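# Hang the lantern on the rail by its red wire

## Task

Get the lantern hanging from the rail by its red wire, with no part of it resting on or touching the table.

## Robot and tools

ROBOT. Two arms, left_arm and right_arm, each ending in a two-finger gripper. Bases in the scene frame: left_arm at (+0.053, +0.456, 0) m, right_arm at (-0.065, -0.317, 0) m, both with identity orientation. Scene frame: origin at table-top height, midway between the nominal bases; +x points out over the table, +z up, and left_arm sits on the +y side. Image left and right do not match arm names. A loose object may get a brief outside nudge now and then.

FRAMES. Each arm reports its hand position (m), quat_wxyz, velocities and Hand target in its own base frame. Fixed cameras and the table use the scene frame. Gripper axes: fingers point along +z and open and close along y. end_effector_position is the spot between the pads when shut; fingertips extend 19 mm past it when closed and 6 mm when fully open. A block sticks out about 10 cm toward the gripper's +x and turns with it.

execute_actions(actions, cameras). actions is a list of actions; each action is a list of 1 to 15 rows, one row per 1/30 s step. A short action repeats its final row until 15 steps are filled. Every row holds 18 numbers in [-1, 1], one list covering both arms: left dx, dy, dz, rx, ry, rz, gripper position, force_limit, speed, then the same nine for the right arm. dx..rz are offsets, not poses: measured along that arm's base axes from the Hand target the action began with, and every row counts from that same start. 1.0 equals 0.6 m or 180 degrees; rx, ry, rz form one rotation vector, turning about the Hand target position. Sending the same offset again moves further. All-zero pose numbers re-request the current Hand target. Gripper numbers are absolute commands, so always repeat the ones you want (0 is a real command). Images come back only for an empty actions list or when cameras names them.

Gripper numbers: position +1 is fully open (85 mm), pads meet near -0.8, and -1 squeezes until blocked. force_limit and speed (both start at +1) set grip strength and closing rate: speed -1, 0, +1 give roughly 20, 85, 150 mm/s. A slow close at force_limit -1 gives about 30 N per pad on a 40 mm hard part; fast closes from well open give 120 to 245 N. New force_limit or speed only applies after the position number changes by at least 0.01. To grip, send -1, keep it, and look for object_status 2.

move(target, speed, blend, stop_force, zero, blocking, cameras). target is one 18-number row as above, or up to 15 such rows, every one an offset from the Hand targets at the move's start (not chained). The gripper follows a straight path, turning the short way. speed is the path top speed in m/s, 0.002 to 1 (default 0.25), rotation capped at twice that in rad/s; one value or one per target. blend in m rounds corners of a list; 0 stops at each. stop_force (12 to 80 N, one value for both arms) ends an arm's path when push against its travel exceeds it; use it only slowly and not while the gripper rotates, and leave it out when backing off a contact. zero (default true) re-zeros the force reading first. blocking=false returns after 0.5 s while motion continues (not with stop_force). Moves cap at 10 s and do not avoid obstacles. Keep the fingers' numbers the same in every row of a list. Result adds a move: line (done, off_target, moving, held, fault; limits=paced means clipped, limits=held means steps withheld).

wait(seconds 0 to 10, cameras) lets time run with last commands held. stop(cameras) brakes a running move. zoom_image(camera, region [x0, y0, x1, y1] in pixels, at most 504 by 504) enlarges part of a camera's latest image. finished_scene(scene 1 or 2) ends the scene permanently; the lantern must stay hung without the robot.

Cameras: cam_high, cam_low, cam_pegs, cam_rail, cam_left_wrist, cam_right_wrist, each 672x504. Wrist camera images may lag a moving arm.

RESULTS. Hand target is the last commanded pose after clipping; the gripper may rest short of it, and the next action re-asks for it. Each step the command is clipped to within 70 mm and 16 degrees of the measured pose. Tool commands lists current gripper commands. object_status: 0 moving, 1 blocked while opening, 2 blocked while closing (holding), 3 reached the requested opening or pads met. position_measured is in counts: 3 fully open, 78 about 60 mm, 130 about 40 mm, 180 about 20 mm, 230 pads touching. Joint velocities may read within noise. Flange force is outside force on the gripper in its own axes, including held weight, with some error. Step readings list positions during action calls only. MOTOR HOT warns of overheating; OVER-TEMPERATURE FAULT brakes that arm for 30 to 60 s.

AVOID. Torque on a joint reaching 152 N m (waist, shoulder, elbow) or 38 N m (forearm roll, wrist pitch, wrist roll), or 150 N outside force anywhere on an arm or its load, stops that arm for 10 s; stiff arms fault even slightly past firm contact. Do not let the lantern fall or leave anything off the table (fails the task), do not strike fixed or heavy things, do not drop or release moving parts, and avoid hard squeezes on parts still resting on something or fast swings of a load. Keep the arms from pressing on each other; a clearance check holds some commands but not all. Heat builds from holding loads, stretching out or pushing at unreachable poses.

Each tool is called after ">>>" by a JSON object that holds its "name" and its "arguments", one argument or row to a line.

## Session

>>> {"name": "execute_actions", "arguments": {
  "actions": []
}}

Scene clock: 0.00 s.
left_arm: end_effector_position=(+0.6483, -0.0536, +0.1413) position_measured=3 object_status=3 end_effector_quat_wxyz=(-0.053, -0.663, +0.746, +0.035) | right_arm: end_effector_position=(+0.6685, -0.0639, +0.1159) position_measured=3 object_status=3 end_effector_quat_wxyz=(-0.075, +0.385, +0.919, +0.045)
Joint positions: left_arm=[0.12 0.658 0.522 0.003 -1.562 1.334] | right_arm=[0.03 0.725 0.609 -0.144 -1.554 -0.813]
Joint velocities: within noise
Flange force (N): no reading
Hand target: left_arm +0.6483, -0.0536, +0.1413; -0.053, -0.663, +0.746, +0.035 | right_arm +0.6685, -0.0639, +0.1159; -0.075, +0.385, +0.919, +0.045
Tool commands: left_gripper/position=+1.0 left_gripper/force_limit=+1.0 left_gripper/speed=+1.0 right_gripper/position=+1.0 right_gripper/force_limit=+1.0 right_gripper/speed=+1.0

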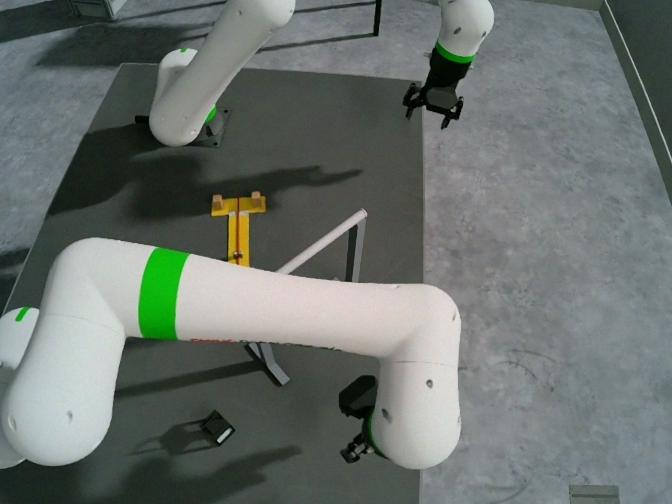

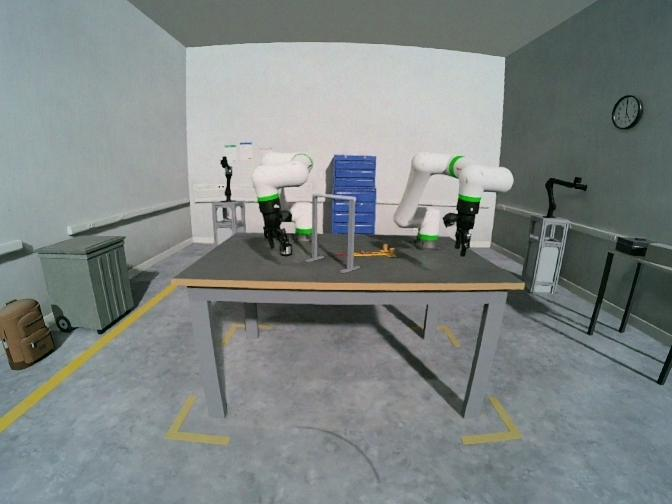

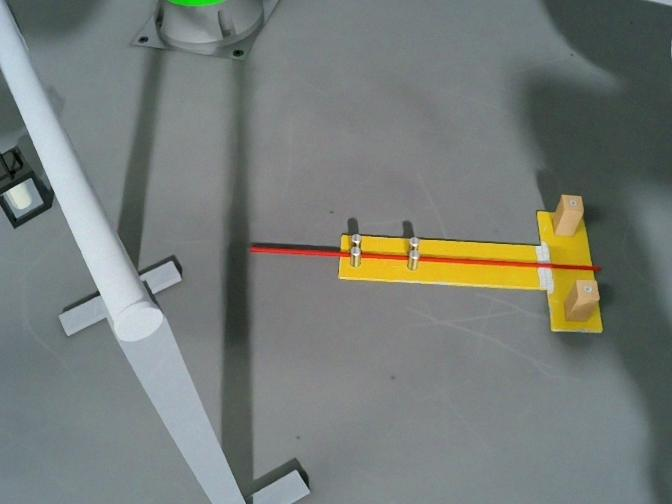

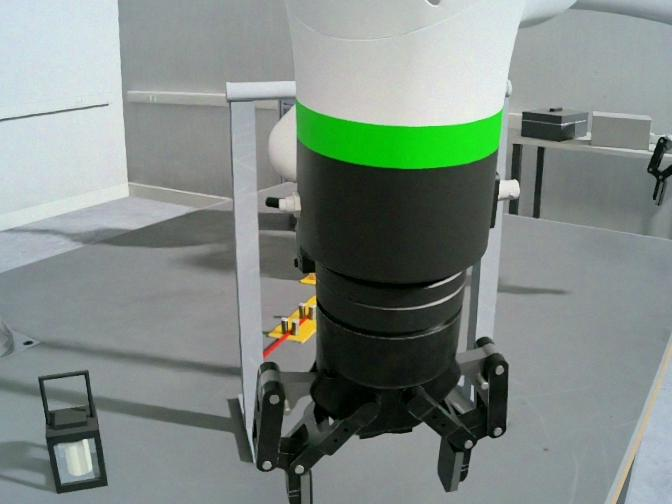

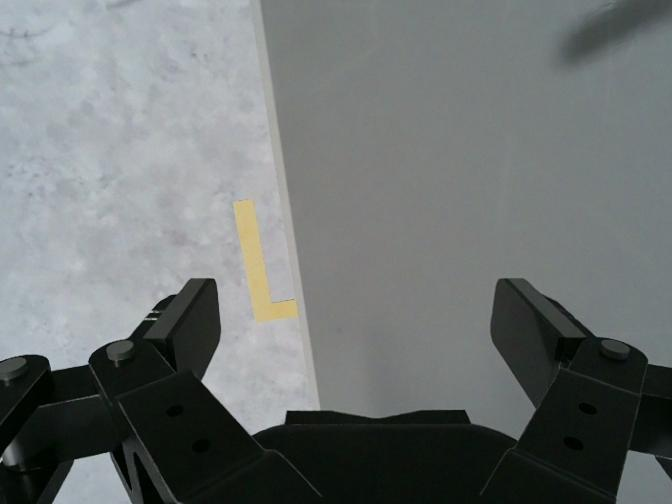

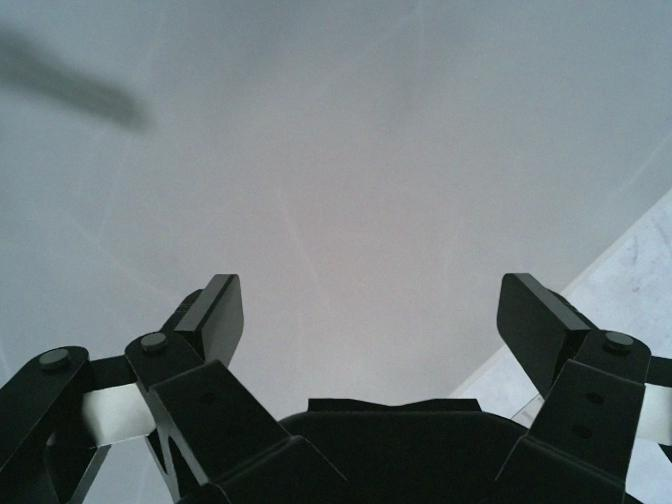

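>>> {"name": "zoom_image", "arguments": {
  "camera": "cam_pegs",
  "region": [220, 180, 440, 340]
}}

>>> {"name": "zoom_image", "arguments": {
  "camera": "cam_pegs",
  "region": [430, 170, 640, 350]
}}

>>> {"name": "zoom_image", "arguments": {
  "camera": "cam_rail",
  "region": [10, 340, 150, 500]
}}

>>> {"name": "zoom_image", "arguments": {
  "camera": "cam_high",
  "region": [180, 170, 280, 280]
}}

Scaled by 2.291 from the camera's 672x504 image, which has a finer 960x720 frame.

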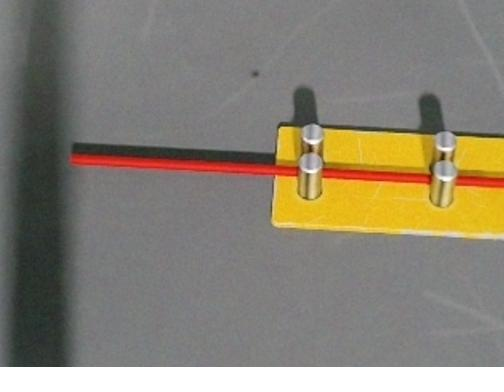

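Scaled by 2.400 from the camera's 672x504 image, which has a finer 960x720 frame.

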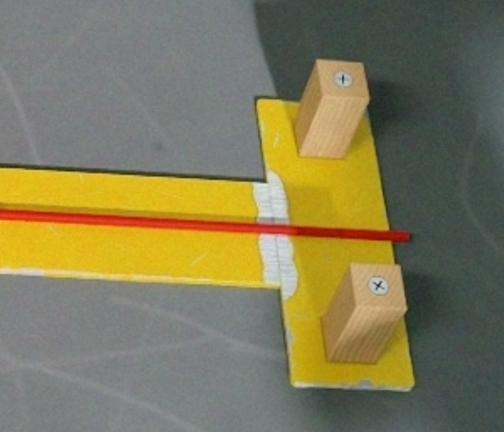

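Scaled by 3.150 from the camera's 672x504 image, which has a finer 960x720 frame.

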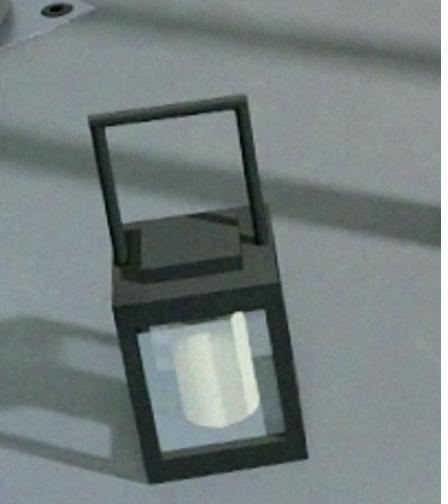

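Scaled by 4.582 from the camera's 672x504 image, which has a finer 960x720 frame.

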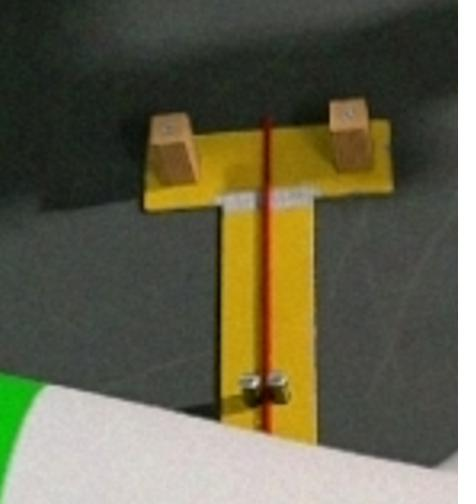

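>>> {"name": "move", "arguments": {
  "target": [
    [0,0,0,0,0,0,1,1,1,0,0,0.5,0,0,0,1,1,1],
    [0,0,0,0,0,0,1,1,1,-0.5,-0.4,0.5,0,0,0,1,1,1]
  ],
  "blend": 0.05,
  "cameras": ["all"]
}}

Scene clock: 7.33 s.
left_arm: end_effector_position=(+0.6483, -0.0536, +0.1413) position_measured=3 object_status=3 end_effector_quat_wxyz=(-0.053, -0.663, +0.746, +0.035) | right_arm: end_effector_position=(+0.3685, -0.3038, +0.4159) position_measured=3 object_status=3 end_effector_quat_wxyz=(-0.075, +0.385, +0.919, +0.045)
Joint positions: left_arm=[0.12 0.658 0.522 0.003 -1.562 1.334] | right_arm=[-0.468 0.268 0.635 -0.092 -2.092 -0.364]
Flange force (N): left_arm=[2.5 12.0 2.0] | right_arm=[-9.4 6.4 -11.5]
Hand target: left_arm +0.6483, -0.0536, +0.1413; -0.053, -0.663, +0.746, +0.035 | right_arm +0.3685, -0.3039, +0.4159; -0.075, +0.385, +0.919, +0.045
Off the commanded pose: left_arm 0.000 m, 0 deg | right_arm 0.000 m, 0 deg.
elbow stopped short (right arm): the move would have taken joint 3 (elbow) straighter than the controller allows.
move: done
camera_calibration:
cam_right_wrist: T_world_to_cam=[[0.718738, 0.695198, 0.0107564, -0.0475339], [0.680961, -0.706974, 0.190997, -0.530001], [0.140385, -0.129952, -0.981532, 0.43996], [0, 0, 0, 1]] pos_world=[0.33331, -0.284477, 0.533575]

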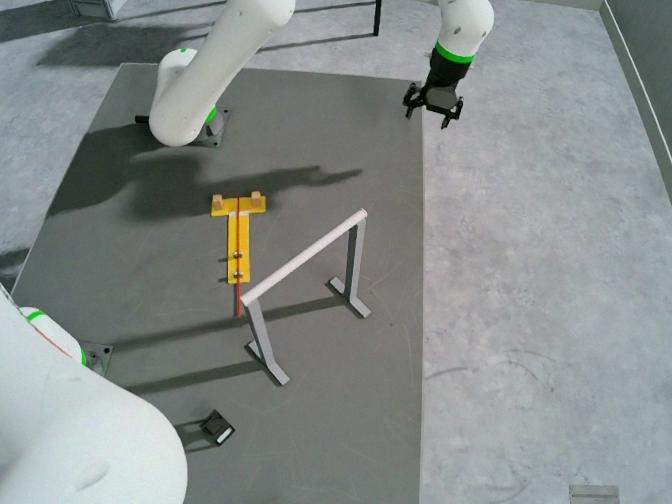

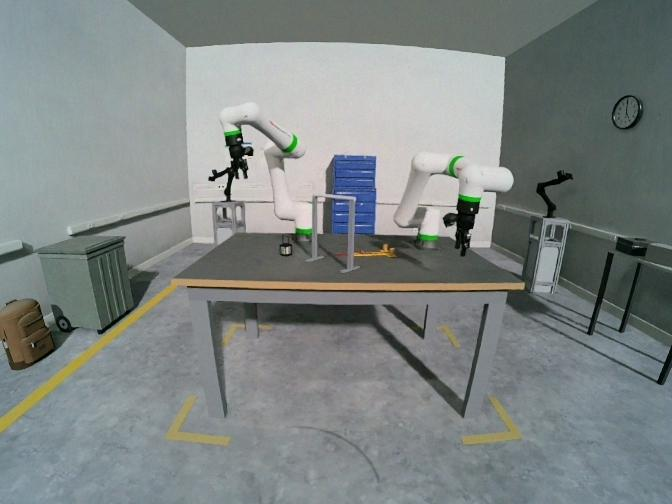

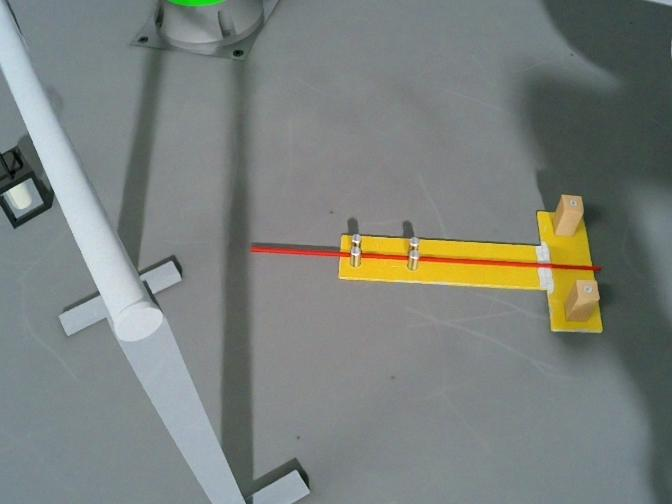

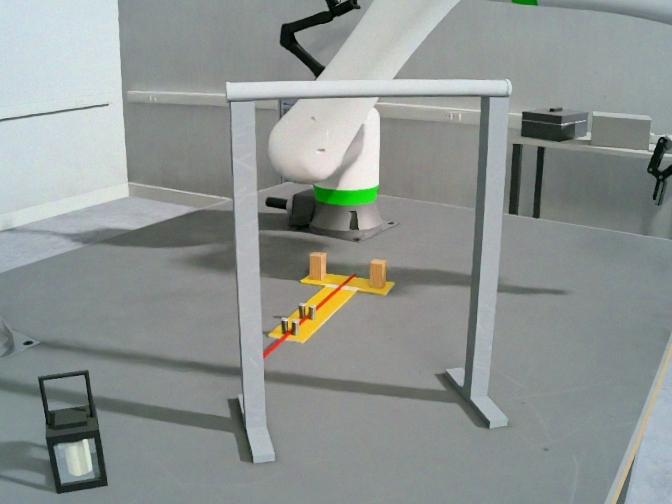

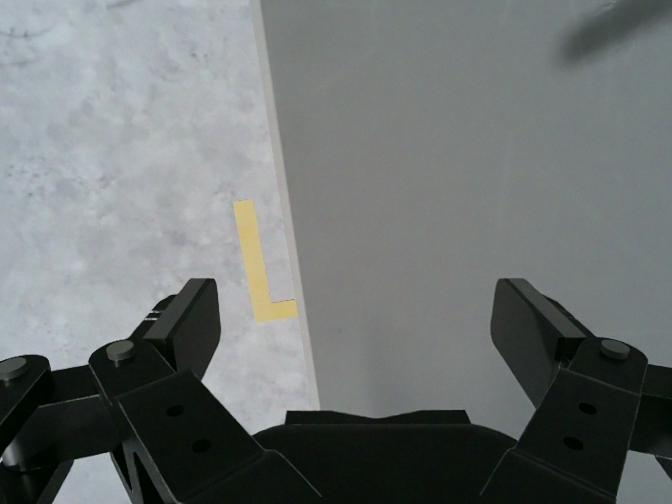

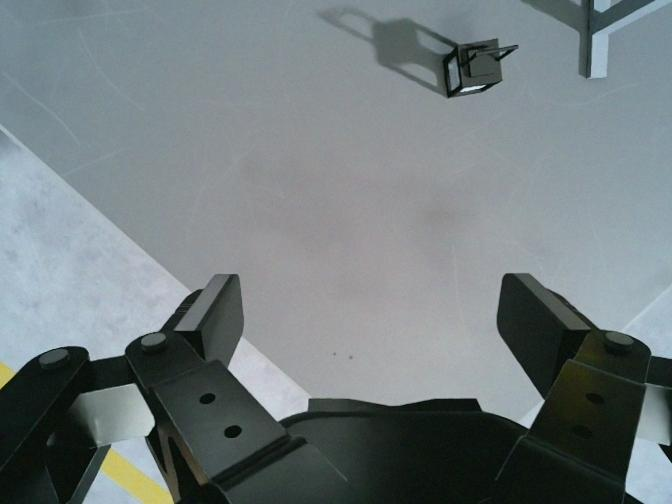

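>>> {"name": "move", "arguments": {
  "target": [0,0,0,0,0,0,1,1,1,-0.024,0.877,-0.427,-0.0533,-0.0190,-0.1857,-0.4,-1,0],
  "cameras": ["all"]
}}

Scene clock: 13.80 s.
left_arm: end_effector_position=(+0.6483, -0.0536, +0.1413) position_measured=3 object_status=3 end_effector_quat_wxyz=(-0.053, -0.663, +0.746, +0.035) | right_arm: end_effector_position=(+0.3541, +0.2223, +0.1597) position_measured=179 object_status=3 end_effector_quat_wxyz=(+0.000, +0.636, +0.772, +0.000)
Joint positions: left_arm=[0.12 0.658 0.522 0.003 -1.562 1.334] | right_arm=[0.878 -0.037 -0.326 0.001 -1.281 -2.256]
Flange force (N): left_arm=[2.2 11.8 2.1] | right_arm=[6.9 7.0 -3.0]
Hand target: left_arm +0.6483, -0.0536, +0.1413; -0.053, -0.663, +0.746, +0.035 | right_arm +0.3541, +0.2223, +0.1597; +0.000, +0.636, +0.772, +0.000
Off the commanded pose: left_arm 0.000 m, 0 deg | right_arm 0.000 m, 0 deg.
move: done
camera_calibration:
cam_right_wrist: T_world_to_cam=[[0.983096, 0.182653, -0.0126724, -0.376152], [0.175039, -0.917298, 0.357668, 0.0999798], [0.0537049, -0.35384, -0.933763, 0.331792], [0, 0, 0, 1]] pos_world=[0.334474, 0.277818, 0.269289]

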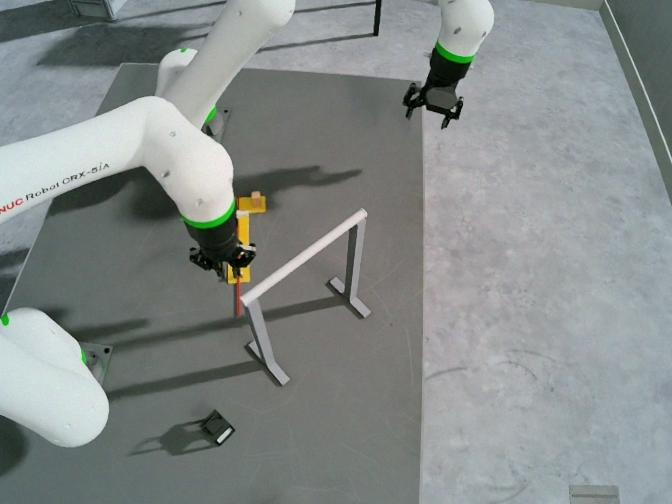

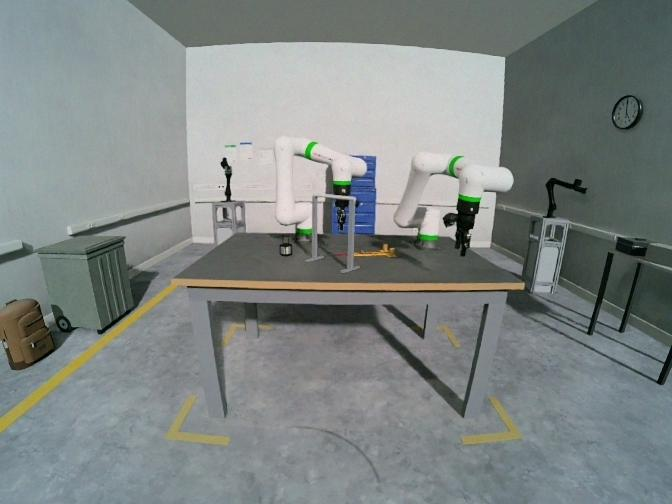

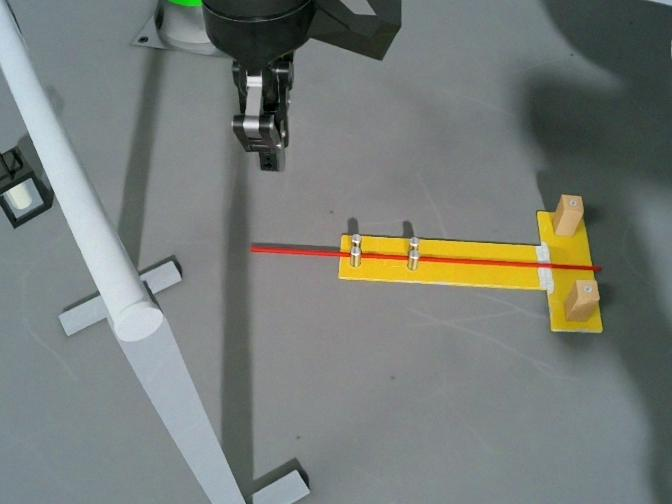

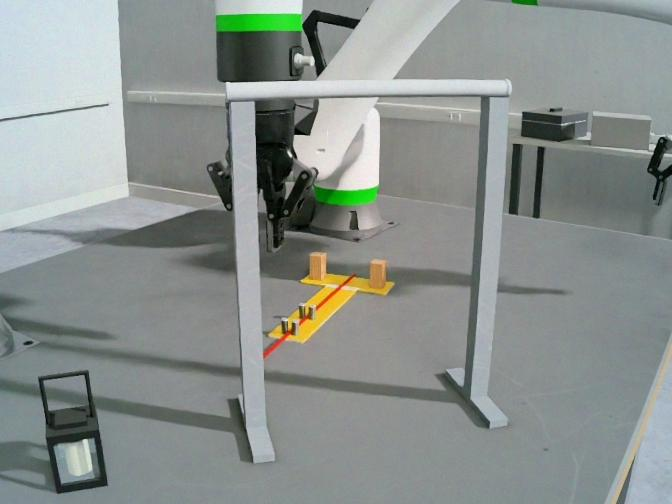

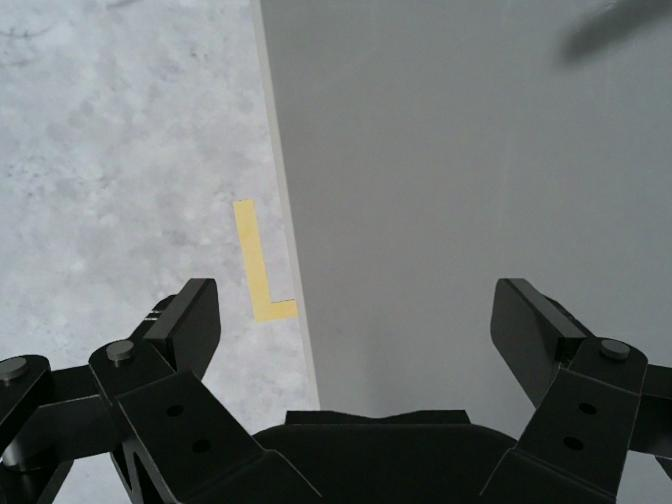

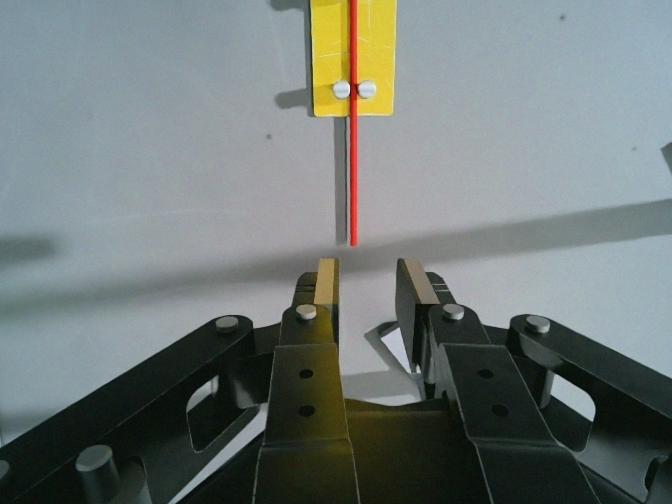

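>>> {"name": "move", "arguments": {
  "target": [
    [0,0,0,0,0,0,1,1,1,0.003,0,-0.18,0,0,0,-0.4,-1,0],
    [0,0,0,0,0,0,1,1,1,0.003,0,-0.226,0,0,0,-0.4,-1,0]
  ],
  "speed": [0.15,0.03],
  "stop_force": 15,
  "cameras": ["cam_right_wrist","cam_pegs","cam_rail"]
}}

Scene clock: 17.47 s.
left_arm: end_effector_position=(+0.6483, -0.0536, +0.1413) position_measured=3 object_status=3 end_effector_quat_wxyz=(-0.053, -0.663, +0.746, +0.035) | right_arm: end_effector_position=(+0.3559, +0.2223, +0.0241) position_measured=179 object_status=3 end_effector_quat_wxyz=(+0.000, +0.636, +0.772, +0.000)
Joint positions: left_arm=[0.12 0.658 0.522 0.003 -1.562 1.334] | right_arm=[0.874 0.129 -0.507 0.001 -0.935 -2.253]
Flange force (N): left_arm=[2.0 12.0 2.0] | right_arm=[7.3 6.9 0.3]
Hand target: left_arm +0.6483, -0.0536, +0.1413; -0.053, -0.663, +0.746, +0.035 | right_arm +0.3559, +0.2223, +0.0241; +0.000, +0.636, +0.772, +0.000
Off the commanded pose: left_arm 0.000 m, 0 deg | right_arm 0.000 m, 0 deg.
move: done
camera_calibration:
cam_right_wrist: T_world_to_cam=[[0.983097, 0.182646, -0.012689, -0.379636], [0.175033, -0.917265, 0.357754, 0.148146], [0.053703, -0.353928, -0.93373, 0.205098], [0, 0, 0, 1]] pos_world=[0.336274, 0.277818, 0.133689]
Images, in order (width x height): cam_pegs 672x504, cam_rail 672x504, cam_right_wrist 672x504.

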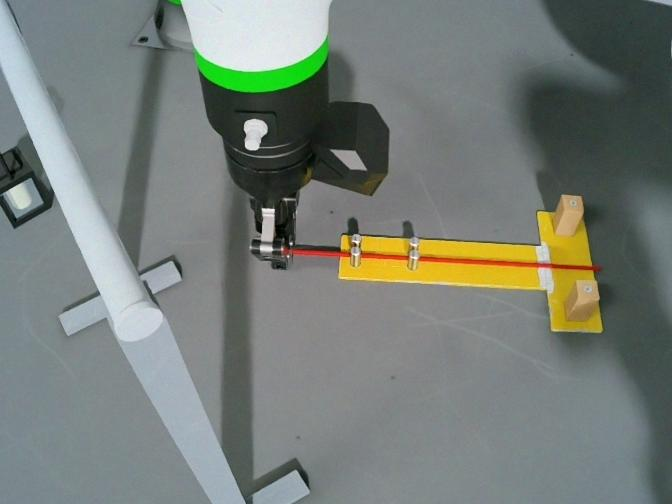

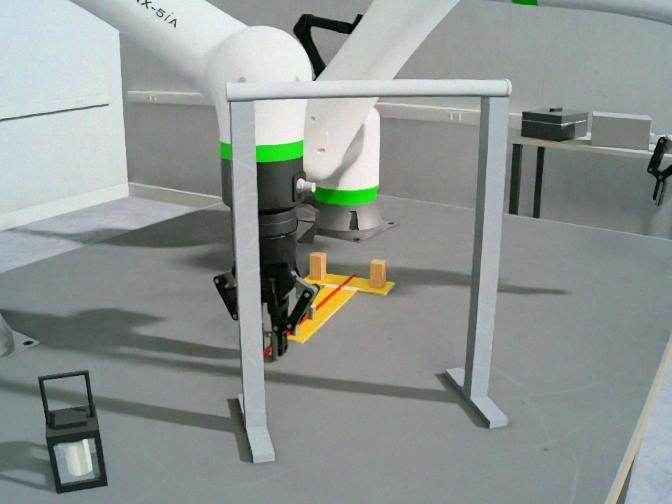

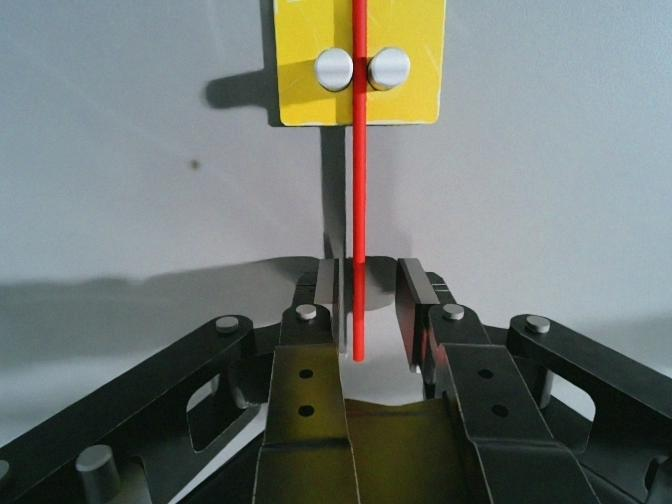

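>>> {"name": "move", "arguments": {
  "target": [
    [0,0,0,0,0,0,1,1,1,-0.0077,0.018,0.16,0,0,0.05,-0.4,-1,0],
    [0,0,0,0,0,0,1,1,1,-0.0077,0.018,0.16,0,0,0.6,-0.4,-1,0],
    [0,0,0,0,0,0,1,1,1,-0.0077,0.018,0.16,0,0,1,-0.4,-1,0]
  ],
  "speed": [0.2,0.5,0.5],
  "blend": 0.02,
  "cameras": ["cam_right_wrist"]
}}

Scene clock: 24.50 s.
left_arm: end_effector_position=(+0.6483, -0.0536, +0.1413) position_measured=3 object_status=3 end_effector_quat_wxyz=(-0.053, -0.663, +0.746, +0.035) | right_arm: end_effector_position=(+0.3512, +0.2331, +0.1201) position_measured=179 object_status=3 end_effector_quat_wxyz=(+0.000, +0.772, -0.636, +0.000)
Joint positions: left_arm=[0.12 0.658 0.522 0.003 -1.562 1.334] | right_arm=[0.899 0.008 -0.38 -0.001 -1.184 0.865]
Flange force (N): left_arm=[2.0 12.0 2.2] | right_arm=[-7.9 -8.1 -2.9]
Hand target: left_arm +0.6483, -0.0536, +0.1413; -0.053, -0.663, +0.746, +0.035 | right_arm +0.3512, +0.2331, +0.1201; +0.000, +0.772, -0.636, +0.000
Off the commanded pose: left_arm 0.000 m, 0 deg | right_arm 0.000 m, 0 deg.
move: done
camera_calibration:
cam_right_wrist: T_world_to_cam=[[-0.983118, -0.182529, -0.0127303, 0.399922], [-0.174944, 0.917322, 0.357653, -0.180267], [-0.0536042, 0.353842, -0.933768, 0.171483], [0, 0, 0, 1]] pos_world=[0.370826, 0.177682, 0.229689]
Images, in order (width x height): cam_right_wrist 672x504.

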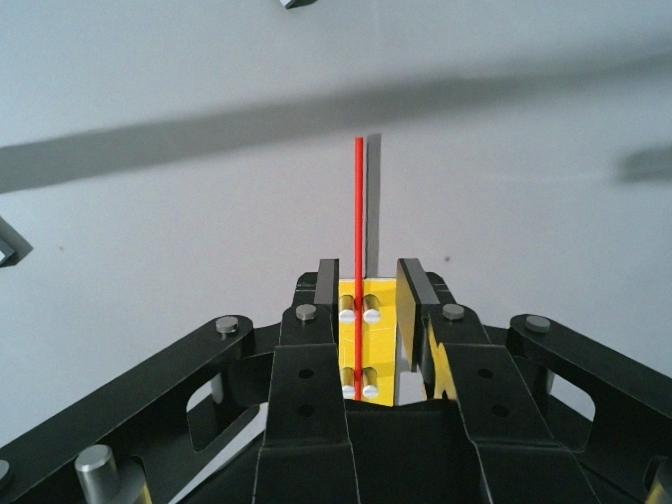

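>>> {"name": "move", "arguments": {
  "target": [
    [0,0,0,0,0,0,1,1,1,0,0,-0.155,0,0,0,-0.4,-1,0],
    [0,0,0,0,0,0,1,1,1,-0.0453,-0.0043,-0.155,0,0,-0.1667,-0.4,-1,0],
    [0,0,0,0,0,0,1,1,1,-0.0865,0.0148,-0.155,0,0,-0.3333,-0.4,-1,0]
  ],
  "speed": [0.08,0.1,0.1],
  "blend": [0,0.01,0],
  "cameras": ["cam_right_wrist","cam_pegs","cam_high"]
}}

Scene clock: 32.60 s.
left_arm: end_effector_position=(+0.6483, -0.0536, +0.1413) position_measured=3 object_status=3 end_effector_quat_wxyz=(-0.053, -0.663, +0.746, +0.035) | right_arm: end_effector_position=(+0.2993, +0.2420, +0.0271) position_measured=179 object_status=3 end_effector_quat_wxyz=(+0.000, -0.351, +0.937, +0.001)
Joint positions: left_arm=[0.12 0.658 0.522 0.003 -1.562 1.334] | right_arm=[1.024 0.039 -0.596 -0.001 -0.935 -0.307]
Flange force (N): left_arm=[1.7 12.3 1.9] | right_arm=[-7.6 4.5 0.5]
Hand target: left_arm +0.6483, -0.0536, +0.1413; -0.053, -0.663, +0.746, +0.035 | right_arm +0.2993, +0.2420, +0.0271; +0.000, -0.351, +0.937, +0.001
Off the commanded pose: left_arm 0.000 m, 0 deg | right_arm 0.000 m, 0 deg.
move: done
camera_calibration:
cam_right_wrist: T_world_to_cam=[[-0.649819, 0.759984, -0.0125945, 0.0214988], [0.706813, 0.610284, 0.357726, -0.353855], [0.279553, 0.223555, -0.933742, 0.0105333], [0, 0, 0, 1]] pos_world=[0.261135, 0.197259, 0.136689]
Images, in order (width x height): cam_high 672x504, cam_pegs 672x504, cam_right_wrist 672x504.

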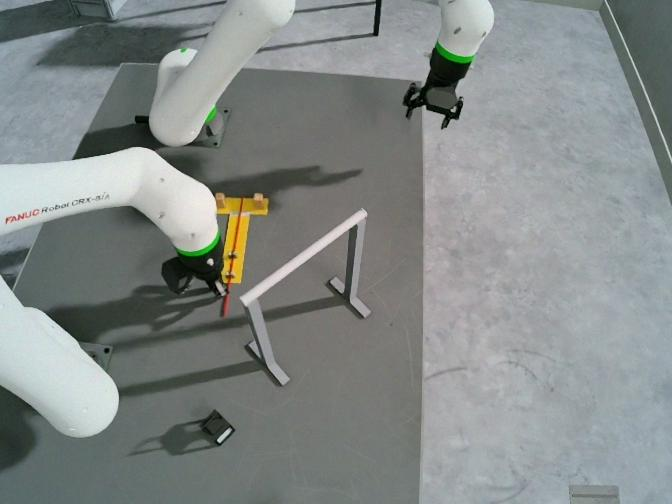

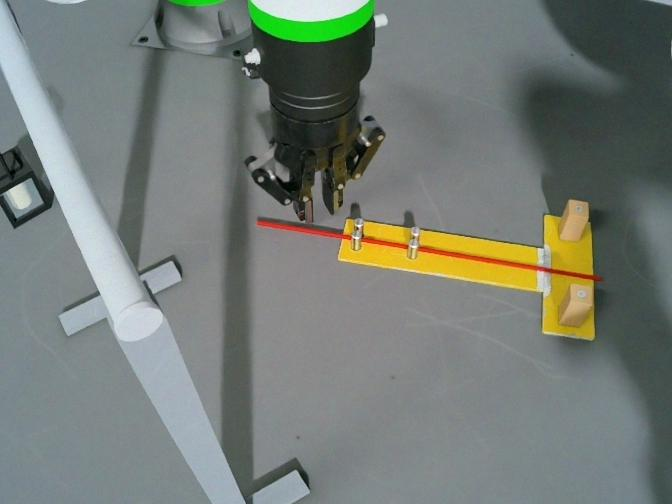

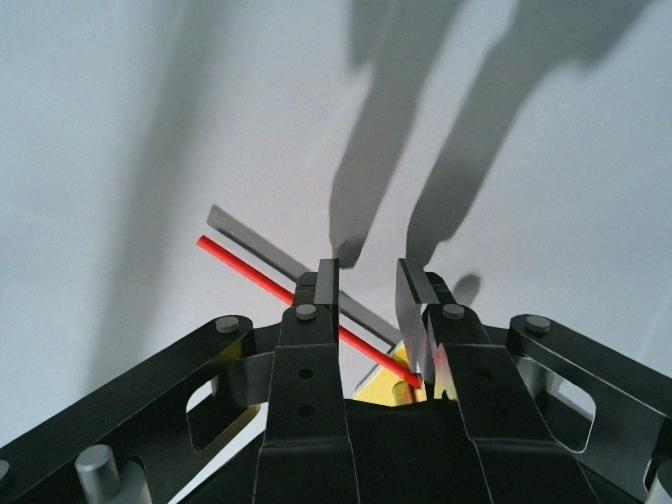

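>>> {"name": "move", "arguments": {
  "target": [
    [-0.05,-0.02,0.13,-0.02,-0.005,-0.3,-0.2,0,0,0,0,0.25,0,0,0,-0.4,-1,0],
    [-0.4,-0.18,0.2,-0.03,-0.007,-0.47,-0.2,0,0,-0.15,-0.2,0.25,0,0,0,-0.4,-1,0],
    [-0.785,-0.364,0.13,-0.0579,-0.0145,-0.933,-0.2,0,0,-0.2,-0.3,0.25,0,0,0,-0.4,-1,0]
  ],
  "speed": 0.4,
  "blend": 0.04,
  "cameras": ["all"]
}}

Scene clock: 40.80 s.
left_arm: end_effector_position=(+0.1773, -0.2720, +0.2193) position_measured=154 object_status=3 end_effector_quat_wxyz=(+0.000, +0.675, +0.738, +0.000) | right_arm: end_effector_position=(+0.1794, +0.0620, +0.1771) position_measured=179 object_status=3 end_effector_quat_wxyz=(+0.000, -0.351, +0.937, +0.001)
Joint positions: left_arm=[-0.582 -0.324 -0.421 0 -1.473 -0.901] | right_arm=[1.086 -0.791 -0.753 -0.001 -1.608 -0.37]
Flange force (N): left_arm=[2.0 -6.8 1.1] | right_arm=no reading
Hand target: left_arm +0.1773, -0.2720, +0.2193; +0.000, +0.675, +0.738, +0.000 | right_arm +0.1793, +0.0620, +0.1771; +0.000, -0.351, +0.937, +0.001
Off the commanded pose: left_arm 0.000 m, 0 deg | right_arm 0.000 m, 0 deg.
move: done; limits=paced
camera_calibration:
cam_left_wrist: T_world_to_cam=[[0.995919, 0.0899871, 0.00690967, -0.14459], [0.0827989, -0.941458, 0.326804, -0.320973], [0.0359133, -0.324898, -0.945067, 0.242691], [0, 0, 0, 1]] pos_world=[0.16186, -0.210321, 0.335253]
cam_right_wrist: T_world_to_cam=[[-0.6498, 0.76, -0.0126662, 0.0822246], [0.706829, 0.6103, 0.357669, -0.212831], [0.279559, 0.22346, -0.933763, 0.224387], [0, 0, 0, 1]] pos_world=[0.141135, 0.0172582, 0.286689]

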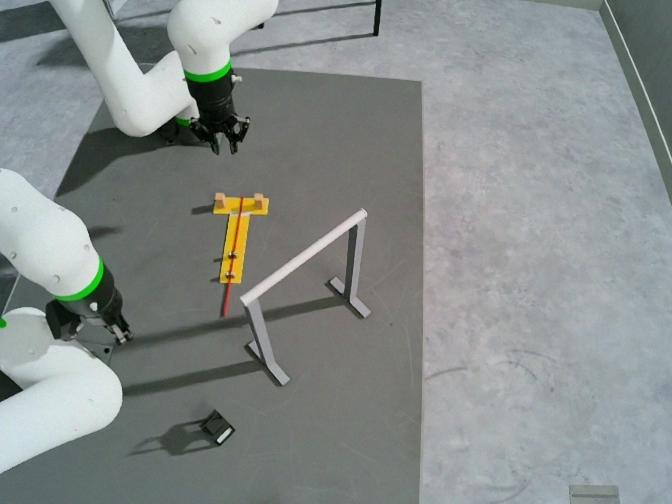

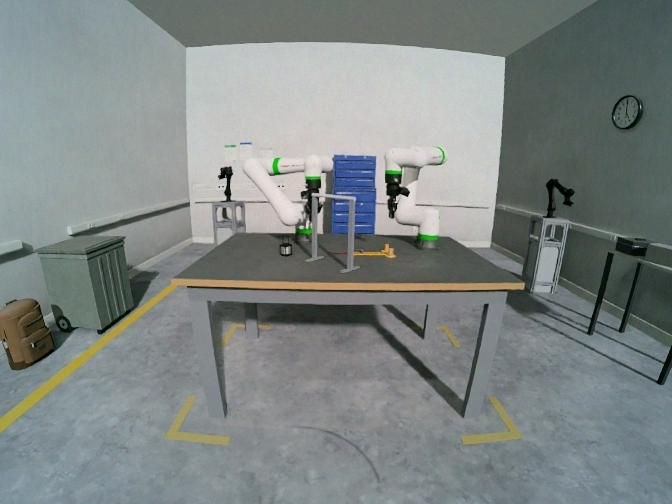

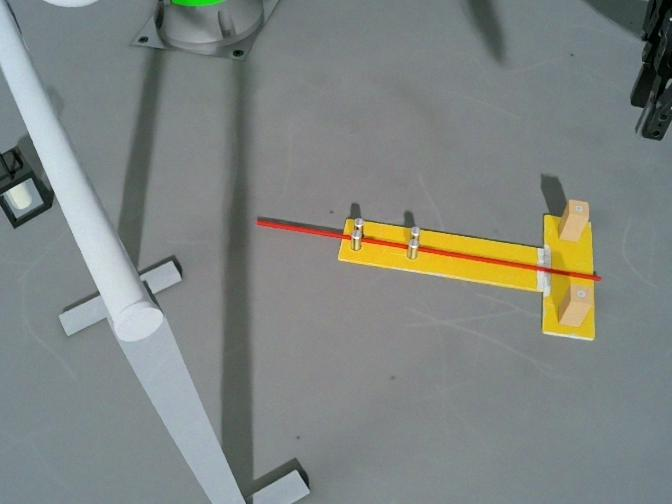

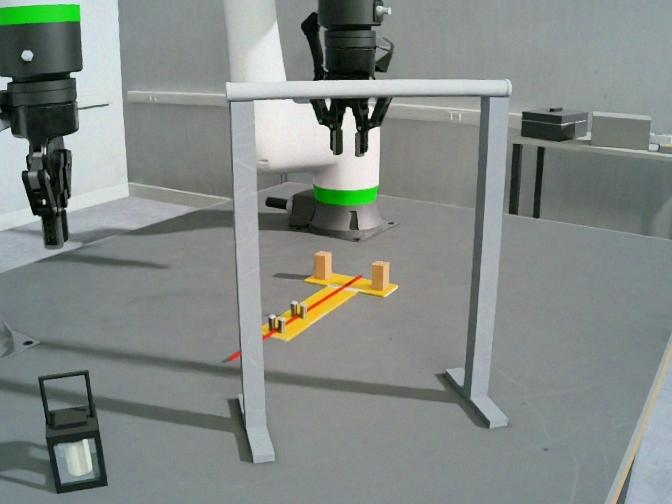

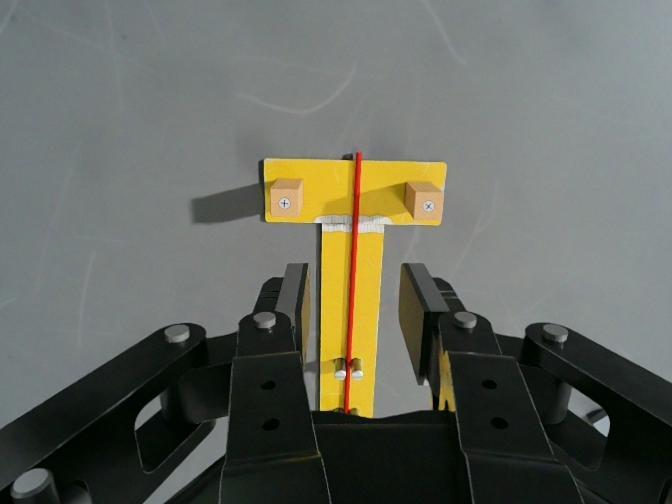

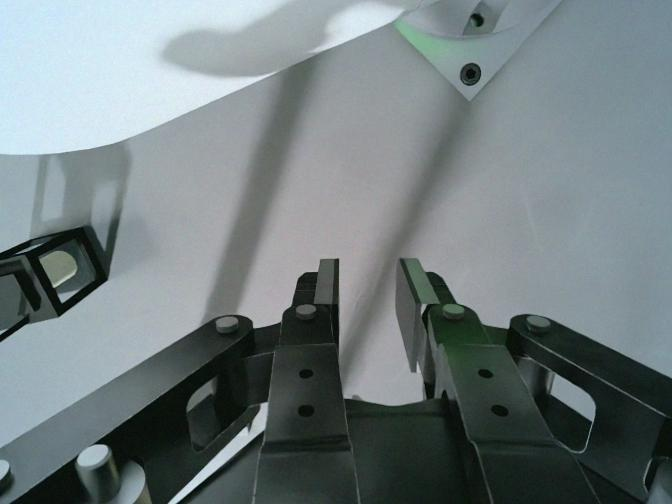

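>>> {"name": "move", "arguments": {
  "target": [-0.064,-0.007,-0.165,0,0,0,0.47,0.5,0,0,0,0,0,0,0,-0.4,-1,0],
  "cameras": ["cam_left_wrist","cam_pegs"]
}}

Scene clock: 43.97 s.
left_arm: end_effector_position=(+0.1389, -0.2762, +0.1203) position_measured=70 object_status=3 end_effector_quat_wxyz=(+0.000, +0.675, +0.738, +0.000) | right_arm: end_effector_position=(+0.1793, +0.0620, +0.1771) position_measured=179 object_status=3 end_effector_quat_wxyz=(+0.000, -0.351, +0.937, +0.001)
Joint positions: left_arm=[-0.671 -0.31 -0.648 0 -1.232 -0.811] | right_arm=[1.086 -0.791 -0.753 -0.001 -1.608 -0.37]
Flange force (N): left_arm=[5.6 -6.1 -0.2] | right_arm=no reading
Hand target: left_arm +0.1389, -0.2762, +0.1203; +0.000, +0.675, +0.738, +0.000 | right_arm +0.1793, +0.0620, +0.1771; +0.000, -0.351, +0.937, +0.001
Off the commanded pose: left_arm 0.000 m, 0 deg | right_arm 0.000 m, 0 deg.
move: done
camera_calibration:
cam_left_wrist: T_world_to_cam=[[0.995939, 0.0897648, 0.0068748, -0.105227], [0.0825959, -0.941437, 0.326915, -0.289382], [0.0358177, -0.32502, -0.945029, 0.149124], [0, 0, 0, 1]] pos_world=[0.123361, -0.214521, 0.236253]
Images, in order (width x height): cam_pegs 672x504, cam_left_wrist 672x504.

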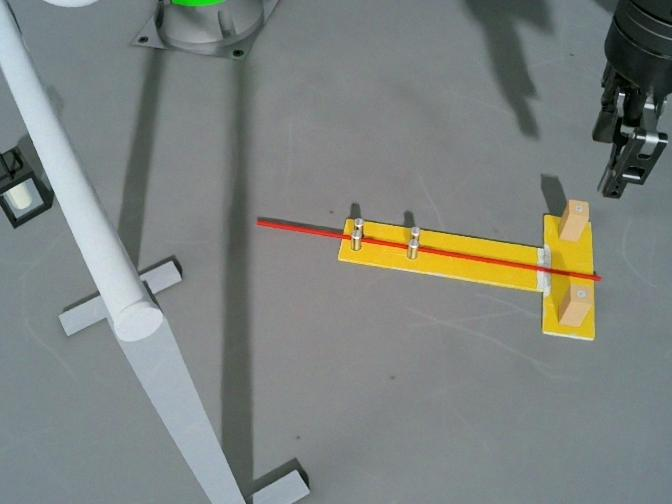

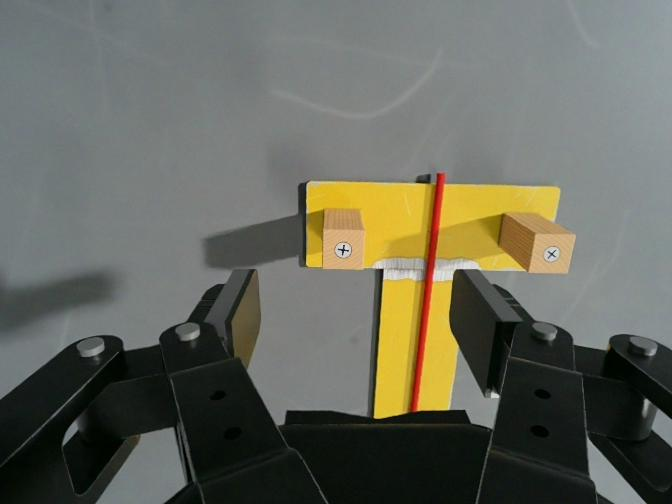

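>>> {"name": "move", "arguments": {
  "target": [-0.002,-0.003,-0.154,0,0,0,0.15,0.5,0,0,0,0,0,0,0,-0.4,-1,0],
  "speed": 0.04,
  "stop_force": 15,
  "cameras": ["cam_left_wrist","cam_pegs","cam_rail"]
}}

Scene clock: 47.90 s.
left_arm: end_effector_position=(+0.1377, -0.2780, +0.0278) position_measured=110 object_status=3 end_effector_quat_wxyz=(+0.000, +0.675, +0.738, +0.000) | right_arm: end_effector_position=(+0.1793, +0.0620, +0.1771) position_measured=179 object_status=3 end_effector_quat_wxyz=(+0.000, -0.351, +0.937, +0.001)
Joint positions: left_arm=[-0.679 -0.169 -0.786 -0.001 -0.953 -0.803] | right_arm=[1.086 -0.791 -0.753 -0.001 -1.608 -0.37]
Flange force (N): left_arm=[4.1 -5.7 -2.4] | right_arm=no reading
Hand target: left_arm +0.1377, -0.2780, +0.0279; +0.000, +0.675, +0.738, +0.000 | right_arm +0.1793, +0.0620, +0.1771; +0.000, -0.351, +0.937, +0.001
Off the commanded pose: left_arm 0.000 m, 0 deg | right_arm 0.000 m, 0 deg.
move: done
camera_calibration:
cam_left_wrist: T_world_to_cam=[[0.995936, 0.089797, 0.00696803, -0.103241], [0.0825969, -0.941446, 0.326891, -0.260769], [0.0359139, -0.324987, -0.945036, 0.0612576], [0, 0, 0, 1]] pos_world=[0.12216, -0.216321, 0.143853]
Images, in order (width x height): cam_pegs 672x504, cam_rail 672x504, cam_left_wrist 672x504.

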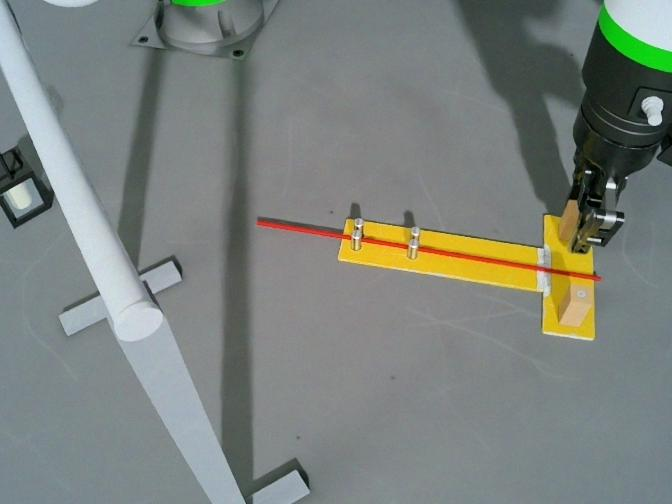

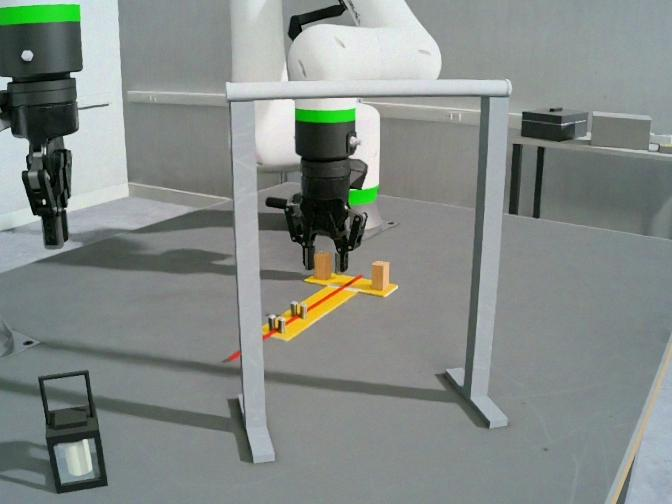

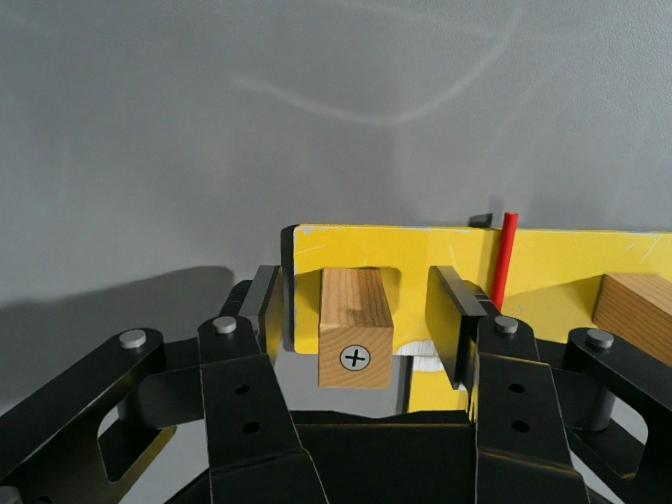

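>>> {"name": "move", "arguments": {
  "target": [0,0,0,0,0,0,-1,1,0,0,0,0,0,0,0,-0.4,-1,0],
  "cameras": ["cam_left_wrist","cam_pegs"]
}}

Scene clock: 48.93 s.
left_arm: end_effector_position=(+0.1377, -0.2780, +0.0278) position_measured=183 object_status=2 end_effector_quat_wxyz=(+0.000, +0.675, +0.738, +0.000) | right_arm: end_effector_position=(+0.1793, +0.0620, +0.1771) position_measured=179 object_status=3 end_effector_quat_wxyz=(+0.000, -0.351, +0.937, +0.001)
Joint positions: left_arm=[-0.679 -0.169 -0.786 -0.001 -0.953 -0.803] | right_arm=[1.086 -0.791 -0.753 -0.001 -1.608 -0.37]
Flange force (N): left_arm=[2.3 -7.6 -29.1] | right_arm=no reading
Hand target: left_arm +0.1377, -0.2780, +0.0279; +0.000, +0.675, +0.738, +0.000 | right_arm +0.1793, +0.0620, +0.1771; +0.000, -0.351, +0.937, +0.001
Off the commanded pose: left_arm 0.000 m, 0 deg | right_arm 0.000 m, 0 deg.
move: done
camera_calibration:
cam_left_wrist: T_world_to_cam=[[0.995948, 0.0896704, 0.00690764, -0.103262], [0.0824972, -0.941457, 0.326882, -0.260757], [0.0358149, -0.324988, -0.94504, 0.0612702], [0, 0, 0, 1]] pos_world=[0.122161, -0.21632, 0.143853]
Images, in order (width x height): cam_pegs 672x504, cam_left_wrist 672x504.

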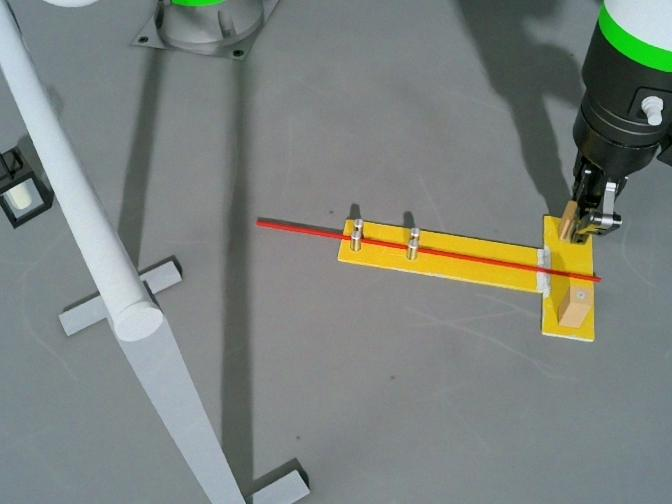

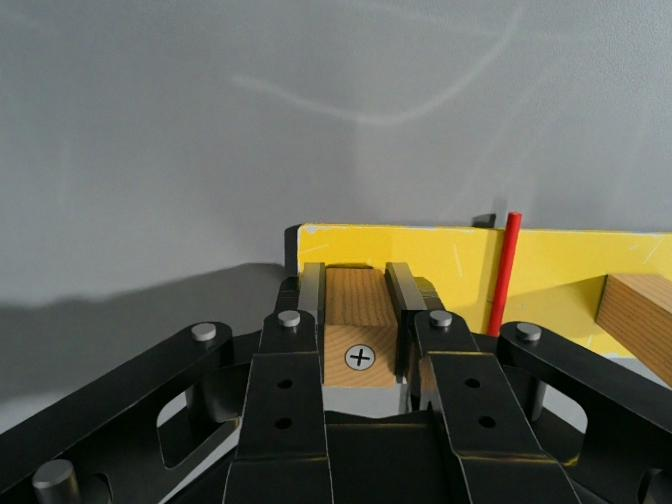

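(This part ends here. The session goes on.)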